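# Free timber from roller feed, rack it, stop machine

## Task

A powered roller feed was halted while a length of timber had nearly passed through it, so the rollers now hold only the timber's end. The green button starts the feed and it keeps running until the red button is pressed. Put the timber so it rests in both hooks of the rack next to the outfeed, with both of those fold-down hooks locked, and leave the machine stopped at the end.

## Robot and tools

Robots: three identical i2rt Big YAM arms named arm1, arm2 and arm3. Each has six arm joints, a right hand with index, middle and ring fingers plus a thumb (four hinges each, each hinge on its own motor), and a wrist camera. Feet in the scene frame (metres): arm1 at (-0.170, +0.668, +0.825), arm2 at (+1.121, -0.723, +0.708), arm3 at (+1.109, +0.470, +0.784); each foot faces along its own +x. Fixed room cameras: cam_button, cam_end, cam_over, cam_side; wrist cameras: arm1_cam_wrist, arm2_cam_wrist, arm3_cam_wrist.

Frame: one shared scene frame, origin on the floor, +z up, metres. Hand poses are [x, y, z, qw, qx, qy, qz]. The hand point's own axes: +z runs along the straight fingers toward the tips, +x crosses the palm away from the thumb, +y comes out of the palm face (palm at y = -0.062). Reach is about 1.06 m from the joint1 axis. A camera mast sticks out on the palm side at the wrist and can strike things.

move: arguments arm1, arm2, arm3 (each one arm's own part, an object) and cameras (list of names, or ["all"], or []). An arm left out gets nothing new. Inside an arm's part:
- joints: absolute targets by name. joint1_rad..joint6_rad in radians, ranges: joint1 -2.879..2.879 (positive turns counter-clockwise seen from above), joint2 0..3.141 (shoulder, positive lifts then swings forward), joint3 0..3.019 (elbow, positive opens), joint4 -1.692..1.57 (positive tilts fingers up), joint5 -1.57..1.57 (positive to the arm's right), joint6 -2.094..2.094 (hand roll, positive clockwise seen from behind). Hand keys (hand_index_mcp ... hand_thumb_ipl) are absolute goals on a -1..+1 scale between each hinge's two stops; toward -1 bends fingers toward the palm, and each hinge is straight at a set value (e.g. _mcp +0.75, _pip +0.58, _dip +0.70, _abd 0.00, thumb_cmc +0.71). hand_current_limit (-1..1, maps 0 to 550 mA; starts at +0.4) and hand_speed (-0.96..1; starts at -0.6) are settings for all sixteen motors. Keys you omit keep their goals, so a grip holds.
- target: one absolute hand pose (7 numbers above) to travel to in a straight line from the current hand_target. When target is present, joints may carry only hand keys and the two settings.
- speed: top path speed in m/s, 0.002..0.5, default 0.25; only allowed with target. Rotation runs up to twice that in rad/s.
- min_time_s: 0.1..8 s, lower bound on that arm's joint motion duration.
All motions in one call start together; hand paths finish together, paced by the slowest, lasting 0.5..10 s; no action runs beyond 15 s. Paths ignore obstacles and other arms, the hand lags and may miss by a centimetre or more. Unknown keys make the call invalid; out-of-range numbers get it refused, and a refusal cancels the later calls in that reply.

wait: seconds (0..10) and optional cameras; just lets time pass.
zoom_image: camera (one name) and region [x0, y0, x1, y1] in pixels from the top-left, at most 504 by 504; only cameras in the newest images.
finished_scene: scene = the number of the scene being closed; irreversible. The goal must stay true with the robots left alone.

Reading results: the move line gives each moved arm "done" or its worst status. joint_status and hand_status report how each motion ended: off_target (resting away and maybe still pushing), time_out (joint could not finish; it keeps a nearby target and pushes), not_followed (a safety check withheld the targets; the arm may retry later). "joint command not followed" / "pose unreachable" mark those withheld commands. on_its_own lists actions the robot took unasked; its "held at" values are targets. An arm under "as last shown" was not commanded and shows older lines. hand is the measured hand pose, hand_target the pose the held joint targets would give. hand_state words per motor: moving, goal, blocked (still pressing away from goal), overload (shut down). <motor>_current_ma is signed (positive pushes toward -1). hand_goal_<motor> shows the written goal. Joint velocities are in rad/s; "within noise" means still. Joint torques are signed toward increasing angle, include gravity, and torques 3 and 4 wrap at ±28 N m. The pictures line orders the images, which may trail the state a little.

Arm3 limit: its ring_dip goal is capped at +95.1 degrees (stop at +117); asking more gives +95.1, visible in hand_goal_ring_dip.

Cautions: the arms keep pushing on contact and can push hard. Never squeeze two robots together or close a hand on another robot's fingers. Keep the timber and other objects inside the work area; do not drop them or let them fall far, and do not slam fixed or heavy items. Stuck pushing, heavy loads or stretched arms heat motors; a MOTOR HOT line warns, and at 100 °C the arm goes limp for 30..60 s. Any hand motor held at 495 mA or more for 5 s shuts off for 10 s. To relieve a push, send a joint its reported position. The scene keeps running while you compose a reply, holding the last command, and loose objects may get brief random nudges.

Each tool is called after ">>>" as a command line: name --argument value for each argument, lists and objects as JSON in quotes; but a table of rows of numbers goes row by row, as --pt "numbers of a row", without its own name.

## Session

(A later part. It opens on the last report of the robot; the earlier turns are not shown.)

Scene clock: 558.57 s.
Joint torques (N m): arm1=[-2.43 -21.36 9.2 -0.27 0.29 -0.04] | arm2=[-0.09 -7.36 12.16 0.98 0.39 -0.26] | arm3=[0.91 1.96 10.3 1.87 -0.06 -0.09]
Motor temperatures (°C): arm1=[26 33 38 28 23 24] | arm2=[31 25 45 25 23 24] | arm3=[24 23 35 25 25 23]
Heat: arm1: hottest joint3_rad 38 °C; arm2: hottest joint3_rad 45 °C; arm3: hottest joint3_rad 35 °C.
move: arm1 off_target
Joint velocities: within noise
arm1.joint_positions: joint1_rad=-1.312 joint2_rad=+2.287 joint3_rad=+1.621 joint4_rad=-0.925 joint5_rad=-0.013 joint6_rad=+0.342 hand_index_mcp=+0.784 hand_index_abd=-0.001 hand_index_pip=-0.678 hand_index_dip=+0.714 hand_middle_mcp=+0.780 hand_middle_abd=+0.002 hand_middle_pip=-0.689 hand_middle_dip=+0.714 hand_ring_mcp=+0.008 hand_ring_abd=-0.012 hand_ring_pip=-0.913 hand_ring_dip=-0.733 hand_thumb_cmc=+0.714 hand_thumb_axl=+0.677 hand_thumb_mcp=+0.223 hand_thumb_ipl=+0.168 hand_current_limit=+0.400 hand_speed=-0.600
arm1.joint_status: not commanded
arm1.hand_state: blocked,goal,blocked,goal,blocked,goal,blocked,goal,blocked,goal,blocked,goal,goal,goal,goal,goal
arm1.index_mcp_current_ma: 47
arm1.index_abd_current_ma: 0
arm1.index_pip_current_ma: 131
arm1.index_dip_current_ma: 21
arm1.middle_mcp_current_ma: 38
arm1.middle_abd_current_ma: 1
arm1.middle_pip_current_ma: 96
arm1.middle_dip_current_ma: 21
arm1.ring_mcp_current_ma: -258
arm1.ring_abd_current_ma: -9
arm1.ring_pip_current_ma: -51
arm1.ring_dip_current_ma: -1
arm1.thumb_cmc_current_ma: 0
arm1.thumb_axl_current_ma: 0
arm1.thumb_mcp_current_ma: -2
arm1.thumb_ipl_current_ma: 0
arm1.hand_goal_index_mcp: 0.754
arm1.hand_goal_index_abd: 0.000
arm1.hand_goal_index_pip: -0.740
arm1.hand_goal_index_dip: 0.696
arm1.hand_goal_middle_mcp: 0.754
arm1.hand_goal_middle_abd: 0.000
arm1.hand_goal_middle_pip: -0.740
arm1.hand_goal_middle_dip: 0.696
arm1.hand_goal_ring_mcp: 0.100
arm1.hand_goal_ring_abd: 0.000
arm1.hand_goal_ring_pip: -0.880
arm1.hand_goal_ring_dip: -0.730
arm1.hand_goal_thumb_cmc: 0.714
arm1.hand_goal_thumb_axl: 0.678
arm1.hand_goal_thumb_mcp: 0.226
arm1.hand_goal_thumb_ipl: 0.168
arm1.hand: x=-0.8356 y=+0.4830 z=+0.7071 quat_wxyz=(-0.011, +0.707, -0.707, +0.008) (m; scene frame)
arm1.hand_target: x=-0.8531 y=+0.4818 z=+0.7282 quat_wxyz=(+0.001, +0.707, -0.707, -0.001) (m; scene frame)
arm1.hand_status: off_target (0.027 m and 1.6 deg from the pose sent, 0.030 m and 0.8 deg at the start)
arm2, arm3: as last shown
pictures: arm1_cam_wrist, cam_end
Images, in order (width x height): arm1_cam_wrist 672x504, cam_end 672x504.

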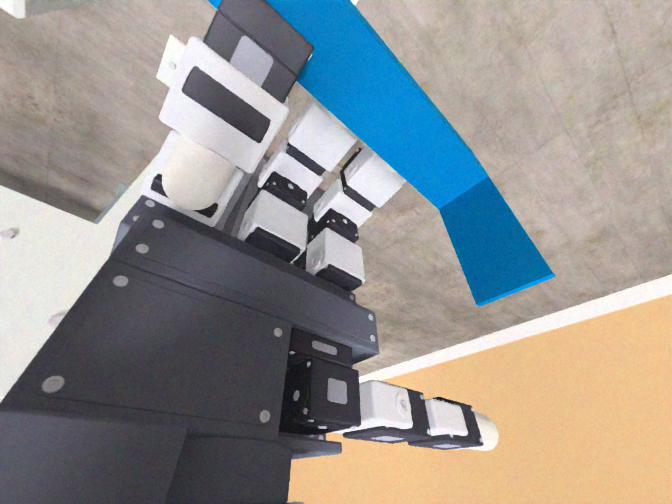

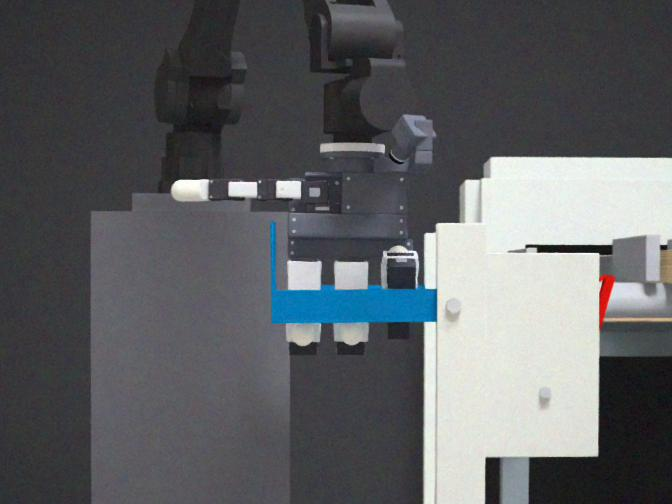

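>>> move --arm1 '{"target": [-0.840, 0.482, 0.735, 0.0, 0.7071, -0.7071, 0.0], "speed": 0.05, "joints": {"hand_ring_mcp": -0.5}}' --cameras '["cam_end"]'

>>> move --arm1 '{"target": [-0.840, 0.482, 0.755, 0.0, 0.7071, -0.7071, 0.0], "speed": 0.05}' --cameras '["cam_end", "arm1_cam_wrist"]'

>>> zoom_image --camera "cam_end" --region '[260, 190, 640, 400]'

Scene clock: 578.03 s.
Joint torques (N m): arm1=[-1.32 -24.53 5.93 -0.05 0.31 0.09] | arm2=[-0.21 -7.77 12.18 0.87 0.44 -0.27] | arm3=[1.08 1.9 10.35 1.89 -0.06 -0.07]
Motor temperatures (°C): arm1=[26 34 39 28 23 24] | arm2=[31 25 46 25 23 24] | arm3=[24 23 35 25 25 23]
Heat: arm1: hottest joint3_rad 39 °C; arm2: hottest joint3_rad 46 °C; arm3: hottest joint3_rad 35 °C.
move: arm1 off_target
Joint velocities: within noise
arm1.joint_positions: joint1_rad=-1.312 joint2_rad=+2.287 joint3_rad=+1.621 joint4_rad=-0.928 joint5_rad=-0.013 joint6_rad=+0.342 hand_index_mcp=+0.784 hand_index_abd=-0.001 hand_index_pip=-0.684 hand_index_dip=+0.714 hand_middle_mcp=+0.780 hand_middle_abd=+0.002 hand_middle_pip=-0.693 hand_middle_dip=+0.714 hand_ring_mcp=-0.355 hand_ring_abd=-0.003 hand_ring_pip=-0.884 hand_ring_dip=-0.774 hand_thumb_cmc=+0.714 hand_thumb_axl=+0.677 hand_thumb_mcp=+0.223 hand_thumb_ipl=+0.168 hand_current_limit=+0.400 hand_speed=-0.600
arm1.joint_status: hand_ring_mcp off_target (ended at -0.355, target -0.500)
arm1.hand_state: blocked,goal,blocked,goal,blocked,goal,blocked,goal,blocked,goal,goal,blocked,goal,goal,goal,goal
arm1.index_mcp_current_ma: 47
arm1.index_abd_current_ma: 0
arm1.index_pip_current_ma: 110
arm1.index_dip_current_ma: 21
arm1.middle_mcp_current_ma: 38
arm1.middle_abd_current_ma: 1
arm1.middle_pip_current_ma: 85
arm1.middle_dip_current_ma: 21
arm1.ring_mcp_current_ma: 385
arm1.ring_abd_current_ma: -1
arm1.ring_pip_current_ma: -2
arm1.ring_dip_current_ma: -77
arm1.thumb_cmc_current_ma: 0
arm1.thumb_axl_current_ma: 0
arm1.thumb_mcp_current_ma: -2
arm1.thumb_ipl_current_ma: 0
arm1.hand_goal_index_mcp: 0.754
arm1.hand_goal_index_abd: 0.000
arm1.hand_goal_index_pip: -0.740
arm1.hand_goal_index_dip: 0.696
arm1.hand_goal_middle_mcp: 0.754
arm1.hand_goal_middle_abd: 0.000
arm1.hand_goal_middle_pip: -0.740
arm1.hand_goal_middle_dip: 0.696
arm1.hand_goal_ring_mcp: -0.500
arm1.hand_goal_ring_abd: 0.000
arm1.hand_goal_ring_pip: -0.880
arm1.hand_goal_ring_dip: -0.730
arm1.hand_goal_thumb_cmc: 0.714
arm1.hand_goal_thumb_axl: 0.678
arm1.hand_goal_thumb_mcp: 0.226
arm1.hand_goal_thumb_ipl: 0.168
arm1.hand: x=-0.8349 y=+0.4832 z=+0.7069 quat_wxyz=(-0.012, +0.707, -0.707, +0.009) (m; scene frame)
arm1.hand_target: x=-0.8400 y=+0.4820 z=+0.7340 quat_wxyz=(-0.001, +0.707, -0.707, +0.000) (m; scene frame)
arm1.hand_status: off_target (0.029 m and 1.7 deg from the pose sent, 0.028 m and 1.6 deg at the start)
arm2: as last shown
arm3.joint_positions: joint1_rad=-0.134 joint2_rad=+0.629 joint3_rad=+1.370 joint4_rad=-1.370 joint5_rad=-0.062 joint6_rad=+1.107 hand_index_mcp=+0.754 hand_index_abd=+0.000 hand_index_pip=+0.577 hand_index_dip=+0.696 hand_middle_mcp=+0.754 hand_middle_abd=+0.000 hand_middle_pip=+0.577 hand_middle_dip=+0.696 hand_ring_mcp=+0.754 hand_ring_abd=+0.000 hand_ring_pip=+0.577 hand_ring_dip=+0.696 hand_thumb_cmc=+0.714 hand_thumb_axl=+0.677 hand_thumb_mcp=+0.226 hand_thumb_ipl=+0.168 hand_current_limit=+0.400 hand_speed=-0.600
arm3.joint_status: not commanded
arm3.hand_state: goal,goal,goal,goal,goal,goal,goal,goal,goal,goal,goal,goal,goal,goal,goal,goal
arm3.index_mcp_current_ma: 0
arm3.index_abd_current_ma: 0
arm3.index_pip_current_ma: 0
arm3.index_dip_current_ma: 0
arm3.middle_mcp_current_ma: 0
arm3.middle_abd_current_ma: 0
arm3.middle_pip_current_ma: 0
arm3.middle_dip_current_ma: 0
arm3.ring_mcp_current_ma: 0
arm3.ring_abd_current_ma: 0
arm3.ring_pip_current_ma: 0
arm3.ring_dip_current_ma: 0
arm3.thumb_cmc_current_ma: 0
arm3.thumb_axl_current_ma: 0
arm3.thumb_mcp_current_ma: 0
arm3.thumb_ipl_current_ma: 0
arm3.hand_goal_index_mcp: 0.754
arm3.hand_goal_index_abd: 0.000
arm3.hand_goal_index_pip: 0.576
arm3.hand_goal_index_dip: 0.696
arm3.hand_goal_middle_mcp: 0.754
arm3.hand_goal_middle_abd: 0.000
arm3.hand_goal_middle_pip: 0.576
arm3.hand_goal_middle_dip: 0.696
arm3.hand_goal_ring_mcp: 0.754
arm3.hand_goal_ring_abd: 0.000
arm3.hand_goal_ring_pip: 0.576
arm3.hand_goal_ring_dip: 0.696
arm3.hand_goal_thumb_cmc: 0.714
arm3.hand_goal_thumb_axl: 0.678
arm3.hand_goal_thumb_mcp: 0.226
arm3.hand_goal_thumb_ipl: 0.168
arm3.hand: x=+0.9699 y=+0.2382 z=+1.3123 quat_wxyz=(+0.395, +0.705, -0.549, +0.214) (m; scene frame)
arm3.hand_target: x=+0.9704 y=+0.2405 z=+1.3241 quat_wxyz=(+0.406, +0.700, -0.545, +0.218) (m; scene frame)
arm3.hand_status: not commanded
pictures: cam_end
Images, in order (width x height): cam_end 672x504.

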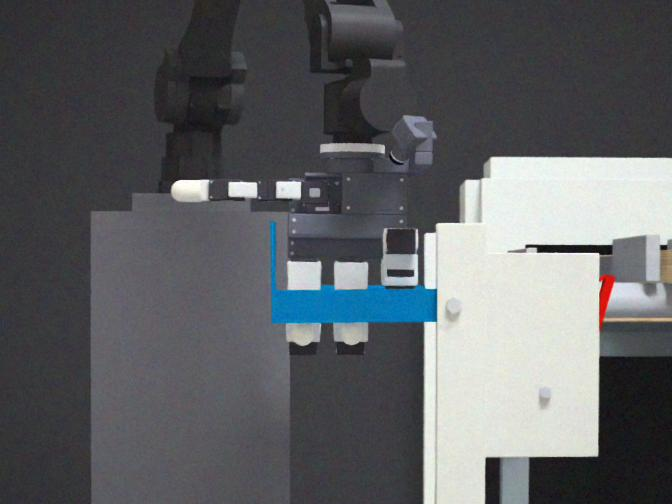

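Scene clock: 579.07 s.
Joint torques (N m): arm1=[-0.97 -25.52 6.37 -0.28 0.31 0.06] | arm2=[-0.21 -8.18 12.12 0.65 0.43 -0.28] | arm3=[0.97 1.73 10.3 1.88 -0.06 -0.08]
Motor temperatures (°C): arm1=[26 34 39 28 23 24] | arm2=[31 25 46 25 23 24] | arm3=[24 23 35 25 25 23]
Heat: arm1: hottest joint3_rad 39 °C; arm2: hottest joint3_rad 46 °C; arm3: hottest joint3_rad 35 °C.
move: arm1 off_target
Joint velocities: within noise
arm1.joint_positions: joint1_rad=-1.312 joint2_rad=+2.273 joint3_rad=+1.621 joint4_rad=-0.954 joint5_rad=-0.013 joint6_rad=+0.342 hand_index_mcp=+0.782 hand_index_abd=-0.001 hand_index_pip=-0.694 hand_index_dip=+0.716 hand_middle_mcp=+0.785 hand_middle_abd=+0.002 hand_middle_pip=-0.688 hand_middle_dip=+0.719 hand_ring_mcp=-0.355 hand_ring_abd=-0.003 hand_ring_pip=-0.884 hand_ring_dip=-0.774 hand_thumb_cmc=+0.714 hand_thumb_axl=+0.677 hand_thumb_mcp=+0.223 hand_thumb_ipl=+0.168 hand_current_limit=+0.400 hand_speed=-0.600
arm1.joint_status: not commanded
arm1.hand_state: blocked,goal,blocked,blocked,blocked,goal,blocked,blocked,blocked,goal,goal,blocked,goal,goal,goal,goal
arm1.index_mcp_current_ma: 44
arm1.index_abd_current_ma: 0
arm1.index_pip_current_ma: 82
arm1.index_dip_current_ma: 25
arm1.middle_mcp_current_ma: 51
arm1.middle_abd_current_ma: 1
arm1.middle_pip_current_ma: 99
arm1.middle_dip_current_ma: 29
arm1.ring_mcp_current_ma: 385
arm1.ring_abd_current_ma: -1
arm1.ring_pip_current_ma: -2
arm1.ring_dip_current_ma: -78
arm1.thumb_cmc_current_ma: 0
arm1.thumb_axl_current_ma: 0
arm1.thumb_mcp_current_ma: -2
arm1.thumb_ipl_current_ma: 0
arm1.hand_goal_index_mcp: 0.754
arm1.hand_goal_index_abd: 0.000
arm1.hand_goal_index_pip: -0.740
arm1.hand_goal_index_dip: 0.696
arm1.hand_goal_middle_mcp: 0.754
arm1.hand_goal_middle_abd: 0.000
arm1.hand_goal_middle_pip: -0.740
arm1.hand_goal_middle_dip: 0.696
arm1.hand_goal_ring_mcp: -0.500
arm1.hand_goal_ring_abd: 0.000
arm1.hand_goal_ring_pip: -0.880
arm1.hand_goal_ring_dip: -0.730
arm1.hand_goal_thumb_cmc: 0.714
arm1.hand_goal_thumb_axl: 0.678
arm1.hand_goal_thumb_mcp: 0.226
arm1.hand_goal_thumb_ipl: 0.168
arm1.hand: x=-0.8319 y=+0.4842 z=+0.7144 quat_wxyz=(-0.018, +0.707, -0.707, +0.011) (m; scene frame)
arm1.hand_target: x=-0.8406 y=+0.4819 z=+0.7534 quat_wxyz=(+0.000, +0.707, -0.707, +0.000) (m; scene frame)
arm1.hand_status: off_target (0.041 m and 2.4 deg from the pose sent, 0.048 m and 1.7 deg at the start)
arm2.joint_positions: joint1_rad=+0.083 joint2_rad=+1.280 joint3_rad=+1.824 joint4_rad=-1.677 joint5_rad=+0.032 joint6_rad=+0.094 hand_index_mcp=+0.755 hand_index_abd=+0.001 hand_index_pip=+0.577 hand_index_dip=+0.696 hand_middle_mcp=+0.755 hand_middle_abd=+0.001 hand_middle_pip=+0.577 hand_middle_dip=+0.696 hand_ring_mcp=+0.755 hand_ring_abd=+0.001 hand_ring_pip=+0.577 hand_ring_dip=+0.696 hand_thumb_cmc=+0.715 hand_thumb_axl=+0.677 hand_thumb_mcp=+0.224 hand_thumb_ipl=+0.168 hand_current_limit=+0.400 hand_speed=-0.600
arm2.joint_status: not commanded
arm2.hand_state: goal,goal,goal,goal,goal,goal,goal,goal,goal,goal,goal,goal,goal,goal,goal,goal
arm2.index_mcp_current_ma: 2
arm2.index_abd_current_ma: 1
arm2.index_pip_current_ma: 1
arm2.index_dip_current_ma: 0
arm2.middle_mcp_current_ma: 2
arm2.middle_abd_current_ma: 1
arm2.middle_pip_current_ma: 1
arm2.middle_dip_current_ma: 0
arm2.ring_mcp_current_ma: 2
arm2.ring_abd_current_ma: 1
arm2.ring_pip_current_ma: 1
arm2.ring_dip_current_ma: 0
arm2.thumb_cmc_current_ma: 2
arm2.thumb_axl_current_ma: -1
arm2.thumb_mcp_current_ma: -5
arm2.thumb_ipl_current_ma: -1
arm2.hand_goal_index_mcp: 0.754
arm2.hand_goal_index_abd: 0.000
arm2.hand_goal_index_pip: 0.576
arm2.hand_goal_index_dip: 0.696
arm2.hand_goal_middle_mcp: 0.754
arm2.hand_goal_middle_abd: 0.000
arm2.hand_goal_middle_pip: 0.576
arm2.hand_goal_middle_dip: 0.696
arm2.hand_goal_ring_mcp: 0.754
arm2.hand_goal_ring_abd: 0.000
arm2.hand_goal_ring_pip: 0.576
arm2.hand_goal_ring_dip: 0.696
arm2.hand_goal_thumb_cmc: 0.714
arm2.hand_goal_thumb_axl: 0.678
arm2.hand_goal_thumb_mcp: 0.226
arm2.hand_goal_thumb_ipl: 0.168
arm2.hand: x=+1.0069 y=-0.2480 z=+1.2274 quat_wxyz=(-0.033, -0.106, +0.971, +0.212) (m; scene frame)
arm2.hand_target: x=+1.0036 y=-0.2469 z=+1.2442 quat_wxyz=(-0.031, -0.115, +0.967, +0.224) (m; scene frame)
arm2.hand_status: not commanded
arm3: as last shown
pictures: arm1_cam_wrist, cam_end
Images, in order (width x height): arm1_cam_wrist 672x504, cam_end 672x504.

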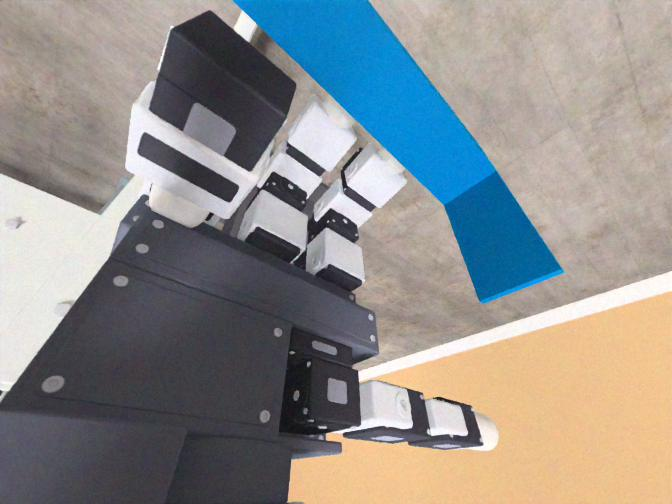

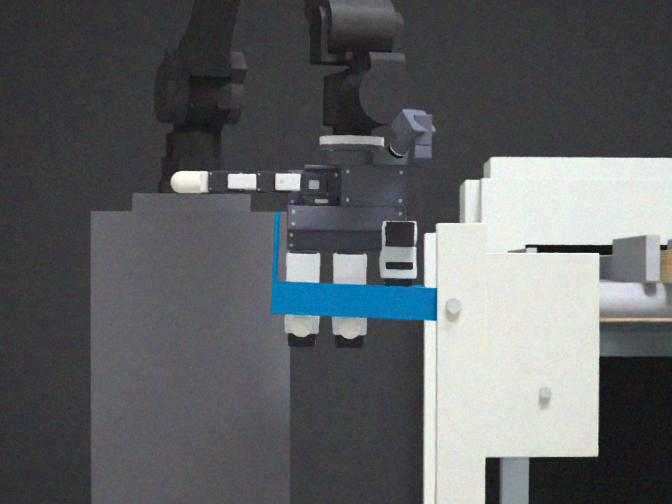

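Scaled by 1.326 from the camera's 672x504 image, which has a finer 960x720 frame.

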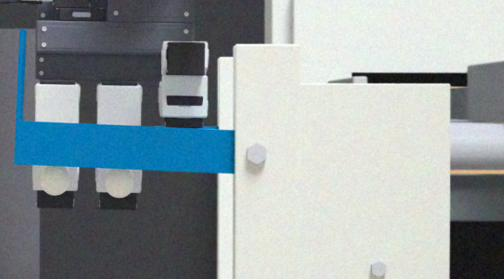

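>>> move --arm1 '{"target": [-0.835, 0.482, 0.70, 0.0, 0.7071, -0.7071, 0.0], "speed": 0.05, "joints": {"hand_ring_mcp": -0.355, "hand_ring_dip": -0.774}}' --cameras '["cam_end"]'

>>> zoom_image --camera "cam_end" --region '[260, 190, 640, 400]'

>>> move --arm1 '{"joints": {"hand_index_pip": 0.577, "hand_middle_pip": 0.577}}' --cameras '["cam_end"]'

Scene clock: 586.40 s.
Joint torques (N m): arm1=[-1.26 -19.55 5.81 1.44 0.31 0.08] | arm2=[-0.15 -8.35 12.26 0.77 0.38 -0.26] | arm3=[1.08 1.9 10.3 1.87 -0.04 -0.07]
Motor temperatures (°C): arm1=[26 35 38 28 23 24] | arm2=[31 25 46 25 23 24] | arm3=[24 23 35 25 25 23]
Heat: arm1: hottest joint3_rad 38 °C; arm2: hottest joint3_rad 46 °C; arm3: hottest joint3_rad 35 °C.
move: arm1 done
Joint velocities: within noise
arm1.joint_positions: joint1_rad=-1.309 joint2_rad=+2.272 joint3_rad=+1.595 joint4_rad=-0.896 joint5_rad=-0.011 joint6_rad=+0.349 hand_index_mcp=+0.773 hand_index_abd=-0.001 hand_index_pip=-0.722 hand_index_dip=+0.704 hand_middle_mcp=+0.781 hand_middle_abd=+0.002 hand_middle_pip=-0.714 hand_middle_dip=+0.707 hand_ring_mcp=-0.344 hand_ring_abd=-0.003 hand_ring_pip=-0.882 hand_ring_dip=-0.783 hand_thumb_cmc=+0.714 hand_thumb_axl=+0.677 hand_thumb_mcp=+0.223 hand_thumb_ipl=+0.168 hand_current_limit=+0.400 hand_speed=-0.600
arm1.joint_status: all done
arm1.hand_state: goal,goal,goal,goal,blocked,goal,blocked,goal,goal,goal,goal,goal,goal,goal,goal,goal
arm1.index_mcp_current_ma: 25
arm1.index_abd_current_ma: 0
arm1.index_pip_current_ma: 20
arm1.index_dip_current_ma: 6
arm1.middle_mcp_current_ma: 40
arm1.middle_abd_current_ma: 1
arm1.middle_pip_current_ma: 35
arm1.middle_dip_current_ma: 9
arm1.ring_mcp_current_ma: 9
arm1.ring_abd_current_ma: -1
arm1.ring_pip_current_ma: -1
arm1.ring_dip_current_ma: -7
arm1.thumb_cmc_current_ma: 0
arm1.thumb_axl_current_ma: 0
arm1.thumb_mcp_current_ma: -2
arm1.thumb_ipl_current_ma: 0
arm1.hand_goal_index_mcp: 0.754
arm1.hand_goal_index_abd: 0.000
arm1.hand_goal_index_pip: -0.740
arm1.hand_goal_index_dip: 0.696
arm1.hand_goal_middle_mcp: 0.754
arm1.hand_goal_middle_abd: 0.000
arm1.hand_goal_middle_pip: -0.740
arm1.hand_goal_middle_dip: 0.696
arm1.hand_goal_ring_mcp: -0.354
arm1.hand_goal_ring_abd: 0.000
arm1.hand_goal_ring_pip: -0.880
arm1.hand_goal_ring_dip: -0.774
arm1.hand_goal_thumb_cmc: 0.714
arm1.hand_goal_thumb_axl: 0.678
arm1.hand_goal_thumb_mcp: 0.226
arm1.hand_goal_thumb_ipl: 0.168
arm1.on_its_own: hand_index_pip moved -0.028 to your old target -0.740; hand_middle_pip moved -0.026 toward your old target -0.740
arm1.hand: x=-0.8333 y=+0.4824 z=+0.7098 quat_wxyz=(-0.003, +0.706, -0.709, +0.003) (m; scene frame)
arm1.hand_target: x=-0.8340 y=+0.4809 z=+0.7006 quat_wxyz=(+0.000, +0.706, -0.709, +0.000) (m; scene frame)
arm1.hand_status: done (0.010 m and 0.6 deg from the pose sent, 0.015 m and 2.4 deg at the start)
arm2, arm3: as last shown
pictures: cam_end
Images, in order (width x height): cam_end 672x504.

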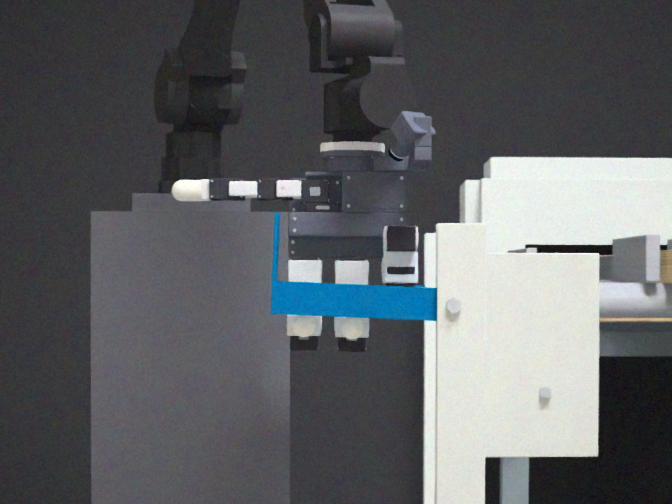

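Scaled by 1.326 from the camera's 672x504 image, which has a finer 960x720 frame.

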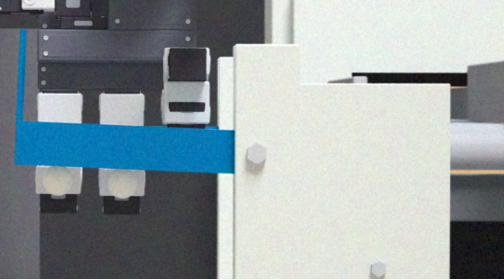

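Scene clock: 587.80 s.
Joint torques (N m): arm1=[-0.79 -19.31 5.85 1.13 0.25 0.07] | arm2=[0.09 -8.29 11.85 0.88 0.39 -0.26] | arm3=[0.67 1.9 10.32 1.94 -0.04 -0.09]
Motor temperatures (°C): arm1=[26 35 38 28 23 24] | arm2=[31 25 46 25 23 24] | arm3=[24 23 35 25 25 23]
Heat: arm1: hottest joint3_rad 38 °C; arm2: hottest joint3_rad 46 °C; arm3: hottest joint3_rad 35 °C.
move: arm1 done
Joint velocities: within noise
arm1.joint_positions: joint1_rad=-1.309 joint2_rad=+2.272 joint3_rad=+1.595 joint4_rad=-0.886 joint5_rad=-0.011 joint6_rad=+0.349 hand_index_mcp=+0.756 hand_index_abd=-0.001 hand_index_pip=+0.575 hand_index_dip=+0.699 hand_middle_mcp=+0.755 hand_middle_abd=+0.002 hand_middle_pip=+0.575 hand_middle_dip=+0.699 hand_ring_mcp=-0.344 hand_ring_abd=-0.003 hand_ring_pip=-0.882 hand_ring_dip=-0.783 hand_thumb_cmc=+0.714 hand_thumb_axl=+0.677 hand_thumb_mcp=+0.223 hand_thumb_ipl=+0.168 hand_current_limit=+0.400 hand_speed=-0.600
arm1.joint_status: all done
arm1.hand_state: goal,goal,goal,goal,goal,goal,goal,goal,goal,goal,goal,goal,goal,goal,goal,goal
arm1.index_mcp_current_ma: 1
arm1.index_abd_current_ma: 0
arm1.index_pip_current_ma: -2
arm1.index_dip_current_ma: 1
arm1.middle_mcp_current_ma: 1
arm1.middle_abd_current_ma: 1
arm1.middle_pip_current_ma: -2
arm1.middle_dip_current_ma: 1
arm1.ring_mcp_current_ma: 9
arm1.ring_abd_current_ma: -1
arm1.ring_pip_current_ma: -1
arm1.ring_dip_current_ma: -7
arm1.thumb_cmc_current_ma: 0
arm1.thumb_axl_current_ma: 0
arm1.thumb_mcp_current_ma: -2
arm1.thumb_ipl_current_ma: 0
arm1.hand_goal_index_mcp: 0.754
arm1.hand_goal_index_abd: 0.000
arm1.hand_goal_index_pip: 0.578
arm1.hand_goal_index_dip: 0.696
arm1.hand_goal_middle_mcp: 0.754
arm1.hand_goal_middle_abd: 0.000
arm1.hand_goal_middle_pip: 0.578
arm1.hand_goal_middle_dip: 0.696
arm1.hand_goal_ring_mcp: -0.354
arm1.hand_goal_ring_abd: 0.000
arm1.hand_goal_ring_pip: -0.880
arm1.hand_goal_ring_dip: -0.774
arm1.hand_goal_thumb_cmc: 0.714
arm1.hand_goal_thumb_axl: 0.678
arm1.hand_goal_thumb_mcp: 0.226
arm1.hand_goal_thumb_ipl: 0.168
arm1.hand: x=-0.8355 y=+0.4816 z=+0.7104 quat_wxyz=(+0.001, +0.706, -0.709, +0.001) (m; scene frame)
arm1.hand_target: x=-0.8340 y=+0.4809 z=+0.7006 quat_wxyz=(+0.000, +0.706, -0.709, +0.000) (m; scene frame)
arm1.hand_status: not commanded
arm2, arm3: as last shown
pictures: cam_end
Images, in order (width x height): cam_end 672x504.

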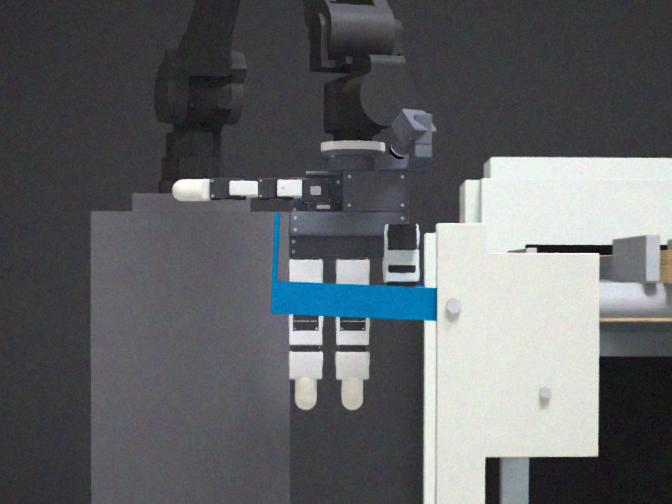

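>>> move --arm1 '{"target": [-0.835, 0.482, 0.88, 0.0, 0.7071, -0.7071, 0.0], "speed": 0.2}' --arm2 '{"target": [1.0, -0.29, 1.15, 0.0, 0.5, 0.866, 0.0], "speed": 0.2, "joints": {"hand_middle_mcp": 0.0, "hand_middle_pip": -0.88, "hand_middle_dip": -0.72, "hand_ring_mcp": 0.0, "hand_ring_pip": -0.86, "hand_ring_dip": -0.74}}' --cameras '["arm2_cam_wrist", "cam_button"]'

>>> move --arm1 '{"target": [-0.868, 0.482, 0.855, 0.0, 0.7071, -0.7071, 0.0], "speed": 0.1}' --cameras '["arm1_cam_wrist", "cam_end"]'

Scene clock: 627.73 s.
Joint torques (N m): arm1=[-1.73 -20.89 10.32 -0.09 0.29 0.01] | arm2=[-1.67 -9.35 11.3 0.5 0.13 -0.02] | arm3=[1.03 1.67 10.28 1.87 -0.03 -0.06]
Motor temperatures (°C): arm1=[26 35 35 28 23 24] | arm2=[31 25 46 25 23 24] | arm3=[24 23 35 25 25 23]
Heat: arm1: hottest joint2_rad 35 °C; arm2: hottest joint3_rad 46 °C; arm3: hottest joint3_rad 35 °C.
move: arm1 off_target; arm2 off_target
Joint velocities: within noise
arm1.joint_positions: joint1_rad=-1.309 joint2_rad=+2.062 joint3_rad=+1.655 joint4_rad=-1.201 joint5_rad=-0.011 joint6_rad=+0.349 hand_index_mcp=+0.755 hand_index_abd=-0.001 hand_index_pip=+0.575 hand_index_dip=+0.699 hand_middle_mcp=+0.755 hand_middle_abd=+0.002 hand_middle_pip=+0.575 hand_middle_dip=+0.699 hand_ring_mcp=-0.344 hand_ring_abd=-0.003 hand_ring_pip=-0.882 hand_ring_dip=-0.783 hand_thumb_cmc=+0.714 hand_thumb_axl=+0.677 hand_thumb_mcp=+0.223 hand_thumb_ipl=+0.168 hand_current_limit=+0.400 hand_speed=-0.600
arm1.joint_status: not commanded
arm1.hand_state: goal,goal,goal,goal,goal,goal,goal,goal,goal,goal,goal,goal,goal,goal,goal,goal
arm1.index_mcp_current_ma: 0
arm1.index_abd_current_ma: 0
arm1.index_pip_current_ma: -2
arm1.index_dip_current_ma: 1
arm1.middle_mcp_current_ma: 0
arm1.middle_abd_current_ma: 1
arm1.middle_pip_current_ma: -2
arm1.middle_dip_current_ma: 1
arm1.ring_mcp_current_ma: 9
arm1.ring_abd_current_ma: -1
arm1.ring_pip_current_ma: -1
arm1.ring_dip_current_ma: -7
arm1.thumb_cmc_current_ma: 0
arm1.thumb_axl_current_ma: 0
arm1.thumb_mcp_current_ma: -2
arm1.thumb_ipl_current_ma: 0
arm1.hand_goal_index_mcp: 0.754
arm1.hand_goal_index_abd: 0.000
arm1.hand_goal_index_pip: 0.578
arm1.hand_goal_index_dip: 0.696
arm1.hand_goal_middle_mcp: 0.754
arm1.hand_goal_middle_abd: 0.000
arm1.hand_goal_middle_pip: 0.578
arm1.hand_goal_middle_dip: 0.696
arm1.hand_goal_ring_mcp: -0.354
arm1.hand_goal_ring_abd: 0.000
arm1.hand_goal_ring_pip: -0.880
arm1.hand_goal_ring_dip: -0.774
arm1.hand_goal_thumb_cmc: 0.714
arm1.hand_goal_thumb_axl: 0.678
arm1.hand_goal_thumb_mcp: 0.226
arm1.hand_goal_thumb_ipl: 0.168
arm1.hand: x=-0.8211 y=+0.4856 z=+0.8520 quat_wxyz=(-0.019, +0.705, -0.709, +0.011) (m; scene frame)
arm1.hand_target: x=-0.8356 y=+0.4818 z=+0.8793 quat_wxyz=(+0.000, +0.707, -0.707, +0.000) (m; scene frame)
arm1.hand_status: off_target (0.031 m and 2.5 deg from the pose sent, 0.170 m and 0.3 deg at the start)
arm2.joint_positions: joint1_rad=+0.284 joint2_rad=+1.397 joint3_rad=+1.819 joint4_rad=-1.677 joint5_rad=+0.094 joint6_rad=+1.498 hand_index_mcp=+0.755 hand_index_abd=+0.001 hand_index_pip=+0.577 hand_index_dip=+0.696 hand_middle_mcp=+0.017 hand_middle_abd=+0.001 hand_middle_pip=-0.877 hand_middle_dip=-0.717 hand_ring_mcp=+0.013 hand_ring_abd=+0.001 hand_ring_pip=-0.857 hand_ring_dip=-0.738 hand_thumb_cmc=+0.715 hand_thumb_axl=+0.677 hand_thumb_mcp=+0.224 hand_thumb_ipl=+0.168 hand_current_limit=+0.400 hand_speed=-0.600
arm2.joint_status: all done
arm2.hand_state: goal,goal,goal,goal,goal,goal,goal,goal,goal,goal,goal,goal,goal,goal,goal,goal
arm2.index_mcp_current_ma: 2
arm2.index_abd_current_ma: 1
arm2.index_pip_current_ma: 1
arm2.index_dip_current_ma: 0
arm2.middle_mcp_current_ma: 52
arm2.middle_abd_current_ma: 1
arm2.middle_pip_current_ma: 5
arm2.middle_dip_current_ma: 5
arm2.ring_mcp_current_ma: 39
arm2.ring_abd_current_ma: 1
arm2.ring_pip_current_ma: 6
arm2.ring_dip_current_ma: 4
arm2.thumb_cmc_current_ma: 2
arm2.thumb_axl_current_ma: -1
arm2.thumb_mcp_current_ma: -5
arm2.thumb_ipl_current_ma: -1
arm2.hand_goal_index_mcp: 0.754
arm2.hand_goal_index_abd: 0.000
arm2.hand_goal_index_pip: 0.576
arm2.hand_goal_index_dip: 0.696
arm2.hand_goal_middle_mcp: 0.000
arm2.hand_goal_middle_abd: 0.000
arm2.hand_goal_middle_pip: -0.880
arm2.hand_goal_middle_dip: -0.720
arm2.hand_goal_ring_mcp: 0.000
arm2.hand_goal_ring_abd: 0.000
arm2.hand_goal_ring_pip: -0.860
arm2.hand_goal_ring_dip: -0.740
arm2.hand_goal_thumb_cmc: 0.714
arm2.hand_goal_thumb_axl: 0.678
arm2.hand_goal_thumb_mcp: 0.226
arm2.hand_goal_thumb_ipl: 0.168
arm2.hand: x=+0.9993 y=-0.2957 z=+1.1458 quat_wxyz=(-0.109, +0.470, +0.868, +0.119) (m; scene frame)
arm2.hand_target: x=+0.9998 y=-0.2917 z=+1.1509 quat_wxyz=(-0.114, +0.481, +0.861, +0.117) (m; scene frame)
arm2.hand_status: off_target (0.007 m and 18.8 deg from the pose sent, 0.088 m and 76.0 deg at the start; pose on its path clipped on 17 of 131 steps; a joint's target at an end of its range on 130 of 131 steps)
arm3: as last shown
pictures: arm2_cam_wrist, cam_button
Images, in order (width x height): arm2_cam_wrist 672x504, cam_button 672x504.

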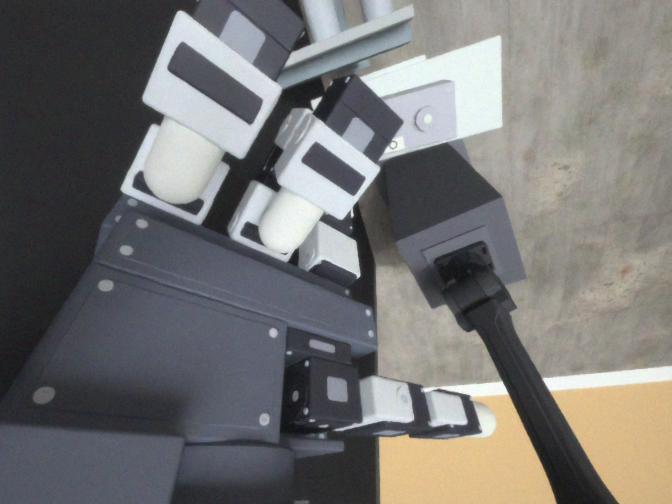

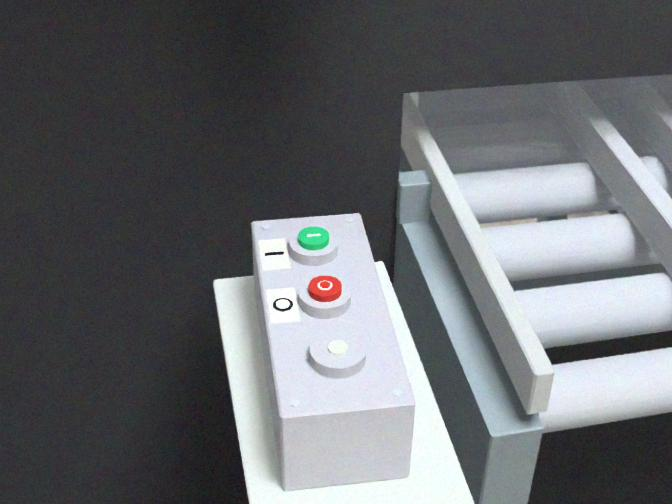

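Scene clock: 629.23 s.
Joint torques (N m): arm1=[-2.55 -17.61 10.56 -0.13 0.21 -0.05] | arm2=[-2.14 -10.17 11.18 0.62 0.09 0] | arm3=[1.03 1.9 10.32 1.88 -0.05 -0.07]
Motor temperatures (°C): arm1=[26 35 35 28 23 24] | arm2=[31 25 46 25 23 24] | arm3=[24 23 35 25 25 23]
Heat: arm1: hottest joint2_rad 35 °C; arm2: hottest joint3_rad 46 °C; arm3: hottest joint3_rad 35 °C.
move: arm1 off_target
Joint velocities: within noise
arm1.joint_positions: joint1_rad=-1.316 joint2_rad=+2.115 joint3_rad=+1.756 joint4_rad=-1.201 joint5_rad=-0.011 joint6_rad=+0.340 hand_index_mcp=+0.755 hand_index_abd=-0.001 hand_index_pip=+0.575 hand_index_dip=+0.699 hand_middle_mcp=+0.755 hand_middle_abd=+0.002 hand_middle_pip=+0.575 hand_middle_dip=+0.699 hand_ring_mcp=-0.344 hand_ring_abd=-0.003 hand_ring_pip=-0.882 hand_ring_dip=-0.783 hand_thumb_cmc=+0.714 hand_thumb_axl=+0.677 hand_thumb_mcp=+0.223 hand_thumb_ipl=+0.168 hand_current_limit=+0.400 hand_speed=-0.600
arm1.joint_status: not commanded
arm1.hand_state: goal,goal,goal,goal,goal,goal,goal,goal,goal,goal,goal,goal,goal,goal,goal,goal
arm1.index_mcp_current_ma: 0
arm1.index_abd_current_ma: 0
arm1.index_pip_current_ma: -2
arm1.index_dip_current_ma: 1
arm1.middle_mcp_current_ma: 0
arm1.middle_abd_current_ma: 1
arm1.middle_pip_current_ma: -2
arm1.middle_dip_current_ma: 1
arm1.ring_mcp_current_ma: 9
arm1.ring_abd_current_ma: -1
arm1.ring_pip_current_ma: -1
arm1.ring_dip_current_ma: -7
arm1.thumb_cmc_current_ma: 0
arm1.thumb_axl_current_ma: 0
arm1.thumb_mcp_current_ma: -2
arm1.thumb_ipl_current_ma: 0
arm1.hand_goal_index_mcp: 0.754
arm1.hand_goal_index_abd: 0.000
arm1.hand_goal_index_pip: 0.578
arm1.hand_goal_index_dip: 0.696
arm1.hand_goal_middle_mcp: 0.754
arm1.hand_goal_middle_abd: 0.000
arm1.hand_goal_middle_pip: 0.578
arm1.hand_goal_middle_dip: 0.696
arm1.hand_goal_ring_mcp: -0.354
arm1.hand_goal_ring_abd: 0.000
arm1.hand_goal_ring_pip: -0.880
arm1.hand_goal_ring_dip: -0.774
arm1.hand_goal_thumb_cmc: 0.714
arm1.hand_goal_thumb_axl: 0.678
arm1.hand_goal_thumb_mcp: 0.226
arm1.hand_goal_thumb_ipl: 0.168
arm1.hand: x=-0.8553 y=+0.4784 z=+0.8587 quat_wxyz=(+0.003, +0.706, -0.708, +0.001) (m; scene frame)
arm1.hand_target: x=-0.8678 y=+0.4823 z=+0.8550 quat_wxyz=(+0.001, +0.707, -0.707, +0.000) (m; scene frame)
arm1.hand_status: off_target (0.014 m and 0.4 deg from the pose sent, 0.047 m and 2.5 deg at the start)
arm2, arm3: as last shown
arm2.joint_positions: joint1_rad=+0.284 joint2_rad=+1.397 joint3_rad=+1.819 joint4_rad=-1.677 joint5_rad=+0.093 joint6_rad=+1.499 hand_index_mcp=+0.755 hand_index_abd=+0.001 hand_index_pip=+0.577 hand_index_dip=+0.696 hand_middle_mcp=+0.017 hand_middle_abd=+0.001 hand_middle_pip=-0.877 hand_middle_dip=-0.717 hand_ring_mcp=+0.013 hand_ring_abd=+0.001 hand_ring_pip=-0.857 hand_ring_dip=-0.738 hand_thumb_cmc=+0.715 hand_thumb_axl=+0.677 hand_thumb_mcp=+0.224 hand_thumb_ipl=+0.168 hand_current_limit=+0.400 hand_speed=-0.600
arm2.hand: x=+0.9991 y=-0.2959 z=+1.1456 quat_wxyz=(-0.110, +0.471, +0.867, +0.118) (m; scene frame)
arm2.hand_target: x=+0.9996 y=-0.2918 z=+1.1508 quat_wxyz=(-0.114, +0.482, +0.861, +0.116) (m; scene frame)
pictures: arm1_cam_wrist, cam_end
Images, in order (width x height): arm1_cam_wrist 672x504, cam_end 672x504.

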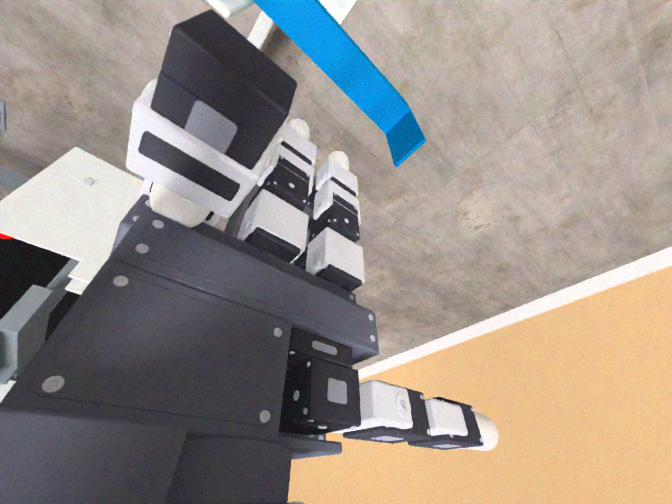

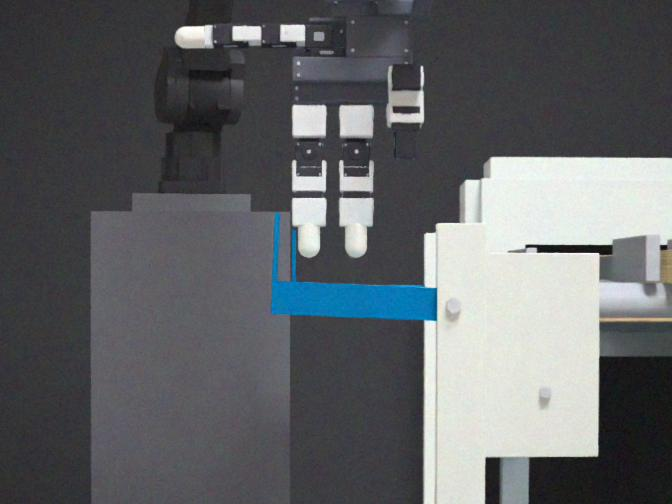

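>>> move --arm1 '{"target": [-0.91, 0.482, 0.86, 0.0, 0.7071, -0.7071, 0.0], "speed": 0.1}' --arm2 '{"target": [1.0, -0.29, 1.04, 0.0, 0.5, 0.866, 0.0], "speed": 0.1}' --cameras '["arm1_cam_wrist", "cam_end", "arm2_cam_wrist", "cam_button"]'

Scene clock: 651.17 s.
Joint torques (N m): arm1=[-2.78 -18.2 10.93 0.14 0.21 -0.08] | arm2=[-1.9 -11.63 8.57 0.02 0.02 0.09] | arm3=[0.62 1.67 10.3 1.95 -0.04 -0.07]
Motor temperatures (°C): arm1=[26 33 37 27 23 24] | arm2=[30 26 47 25 22 24] | arm3=[24 23 35 25 25 23]
Heat: arm1: hottest joint3_rad 37 °C; arm2: hottest joint3_rad 47 °C; arm3: hottest joint3_rad 35 °C.
move: arm1 off_target; arm2 off_target
Joint velocities: within noise
arm1.joint_positions: joint1_rad=-1.335 joint2_rad=+2.217 joint3_rad=+1.960 joint4_rad=-1.296 joint5_rad=-0.011 joint6_rad=+0.320 hand_index_mcp=+0.755 hand_index_abd=-0.001 hand_index_pip=+0.575 hand_index_dip=+0.699 hand_middle_mcp=+0.755 hand_middle_abd=+0.002 hand_middle_pip=+0.575 hand_middle_dip=+0.699 hand_ring_mcp=-0.344 hand_ring_abd=-0.003 hand_ring_pip=-0.882 hand_ring_dip=-0.783 hand_thumb_cmc=+0.714 hand_thumb_axl=+0.677 hand_thumb_mcp=+0.223 hand_thumb_ipl=+0.168 hand_current_limit=+0.400 hand_speed=-0.600
arm1.joint_status: not commanded
arm1.hand_state: goal,goal,goal,goal,goal,goal,goal,goal,goal,goal,goal,goal,goal,goal,goal,goal
arm1.index_mcp_current_ma: 0
arm1.index_abd_current_ma: 0
arm1.index_pip_current_ma: -2
arm1.index_dip_current_ma: 1
arm1.middle_mcp_current_ma: 0
arm1.middle_abd_current_ma: 1
arm1.middle_pip_current_ma: -2
arm1.middle_dip_current_ma: 1
arm1.ring_mcp_current_ma: 9
arm1.ring_abd_current_ma: -1
arm1.ring_pip_current_ma: -1
arm1.ring_dip_current_ma: -7
arm1.thumb_cmc_current_ma: 0
arm1.thumb_axl_current_ma: 0
arm1.thumb_mcp_current_ma: -2
arm1.thumb_ipl_current_ma: 0
arm1.hand_goal_index_mcp: 0.754
arm1.hand_goal_index_abd: 0.000
arm1.hand_goal_index_pip: 0.578
arm1.hand_goal_index_dip: 0.696
arm1.hand_goal_middle_mcp: 0.754
arm1.hand_goal_middle_abd: 0.000
arm1.hand_goal_middle_pip: 0.578
arm1.hand_goal_middle_dip: 0.696
arm1.hand_goal_ring_mcp: -0.354
arm1.hand_goal_ring_abd: 0.000
arm1.hand_goal_ring_pip: -0.880
arm1.hand_goal_ring_dip: -0.774
arm1.hand_goal_thumb_cmc: 0.714
arm1.hand_goal_thumb_axl: 0.678
arm1.hand_goal_thumb_mcp: 0.226
arm1.hand_goal_thumb_ipl: 0.168
arm1.hand: x=-0.8987 y=+0.4762 z=+0.8693 quat_wxyz=(+0.006, +0.707, -0.707, -0.001) (m; scene frame)
arm1.hand_target: x=-0.9099 y=+0.4820 z=+0.8597 quat_wxyz=(+0.001, +0.707, -0.707, +0.000) (m; scene frame)
arm1.hand_status: off_target (0.016 m and 0.7 deg from the pose sent, 0.055 m and 0.4 deg at the start)
arm2.joint_positions: joint1_rad=+0.254 joint2_rad=+1.490 joint3_rad=+1.686 joint4_rad=-1.677 joint5_rad=+0.028 joint6_rad=+1.510 hand_index_mcp=+0.755 hand_index_abd=+0.001 hand_index_pip=+0.577 hand_index_dip=+0.696 hand_middle_mcp=+0.017 hand_middle_abd=+0.001 hand_middle_pip=-0.877 hand_middle_dip=-0.717 hand_ring_mcp=+0.013 hand_ring_abd=+0.001 hand_ring_pip=-0.857 hand_ring_dip=-0.738 hand_thumb_cmc=+0.715 hand_thumb_axl=+0.677 hand_thumb_mcp=+0.224 hand_thumb_ipl=+0.168 hand_current_limit=+0.400 hand_speed=-0.600
arm2.joint_status: not commanded
arm2.hand_state: goal,goal,goal,goal,goal,goal,goal,goal,goal,goal,goal,goal,goal,goal,goal,goal
arm2.index_mcp_current_ma: 2
arm2.index_abd_current_ma: 1
arm2.index_pip_current_ma: 1
arm2.index_dip_current_ma: 0
arm2.middle_mcp_current_ma: 50
arm2.middle_abd_current_ma: 1
arm2.middle_pip_current_ma: 5
arm2.middle_dip_current_ma: 5
arm2.ring_mcp_current_ma: 38
arm2.ring_abd_current_ma: 1
arm2.ring_pip_current_ma: 6
arm2.ring_dip_current_ma: 4
arm2.thumb_cmc_current_ma: 2
arm2.thumb_axl_current_ma: -1
arm2.thumb_mcp_current_ma: -6
arm2.thumb_ipl_current_ma: -1
arm2.hand_goal_index_mcp: 0.754
arm2.hand_goal_index_abd: 0.000
arm2.hand_goal_index_pip: 0.576
arm2.hand_goal_index_dip: 0.696
arm2.hand_goal_middle_mcp: 0.000
arm2.hand_goal_middle_abd: 0.000
arm2.hand_goal_middle_pip: -0.880
arm2.hand_goal_middle_dip: -0.720
arm2.hand_goal_ring_mcp: 0.000
arm2.hand_goal_ring_abd: 0.000
arm2.hand_goal_ring_pip: -0.860
arm2.hand_goal_ring_dip: -0.740
arm2.hand_goal_thumb_cmc: 0.714
arm2.hand_goal_thumb_axl: 0.678
arm2.hand_goal_thumb_mcp: 0.226
arm2.hand_goal_thumb_ipl: 0.168
arm2.hand: x=+0.9980 y=-0.2909 z=+1.0478 quat_wxyz=(-0.031, +0.488, +0.872, +0.032) (m; scene frame)
arm2.hand_target: x=+1.0010 y=-0.2916 z=+1.0400 quat_wxyz=(-0.020, +0.499, +0.866, +0.021) (m; scene frame)
arm2.hand_status: off_target (0.008 m and 5.2 deg from the pose sent, 0.106 m and 18.8 deg at the start; a joint's target at an end of its range on 67 of 68 steps)
arm3: as last shown
pictures: arm1_cam_wrist, arm2_cam_wrist, cam_button, cam_end
Images, in order (width x height): arm1_cam_wrist 672x504, arm2_cam_wrist 672x504, cam_button 672x504, cam_end 672x504.

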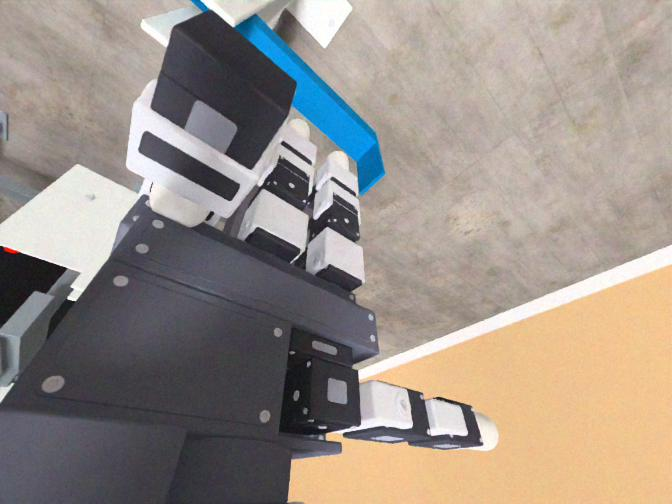

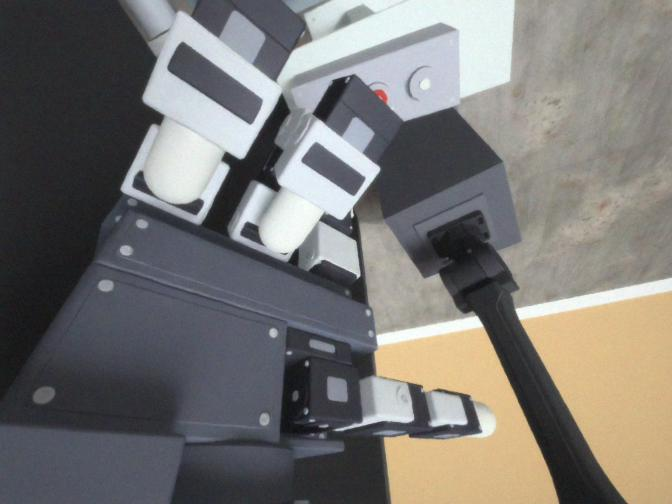

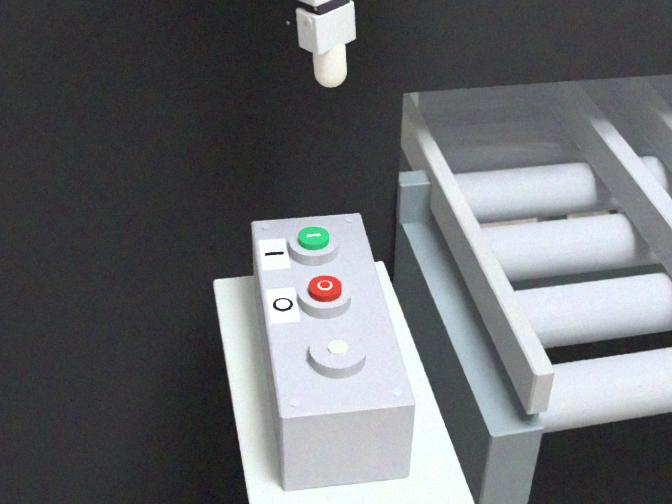

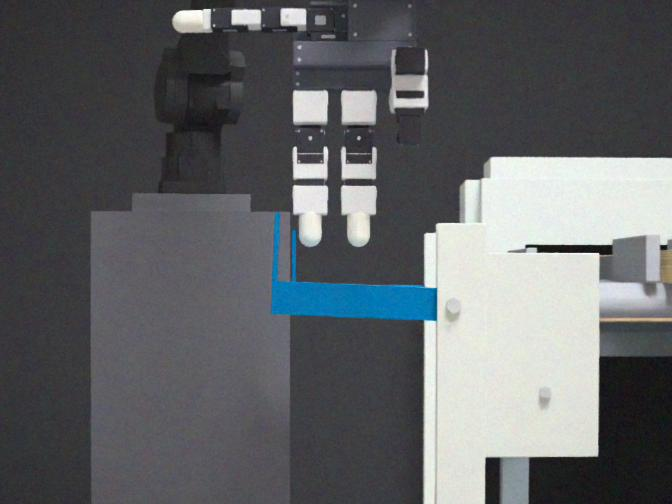

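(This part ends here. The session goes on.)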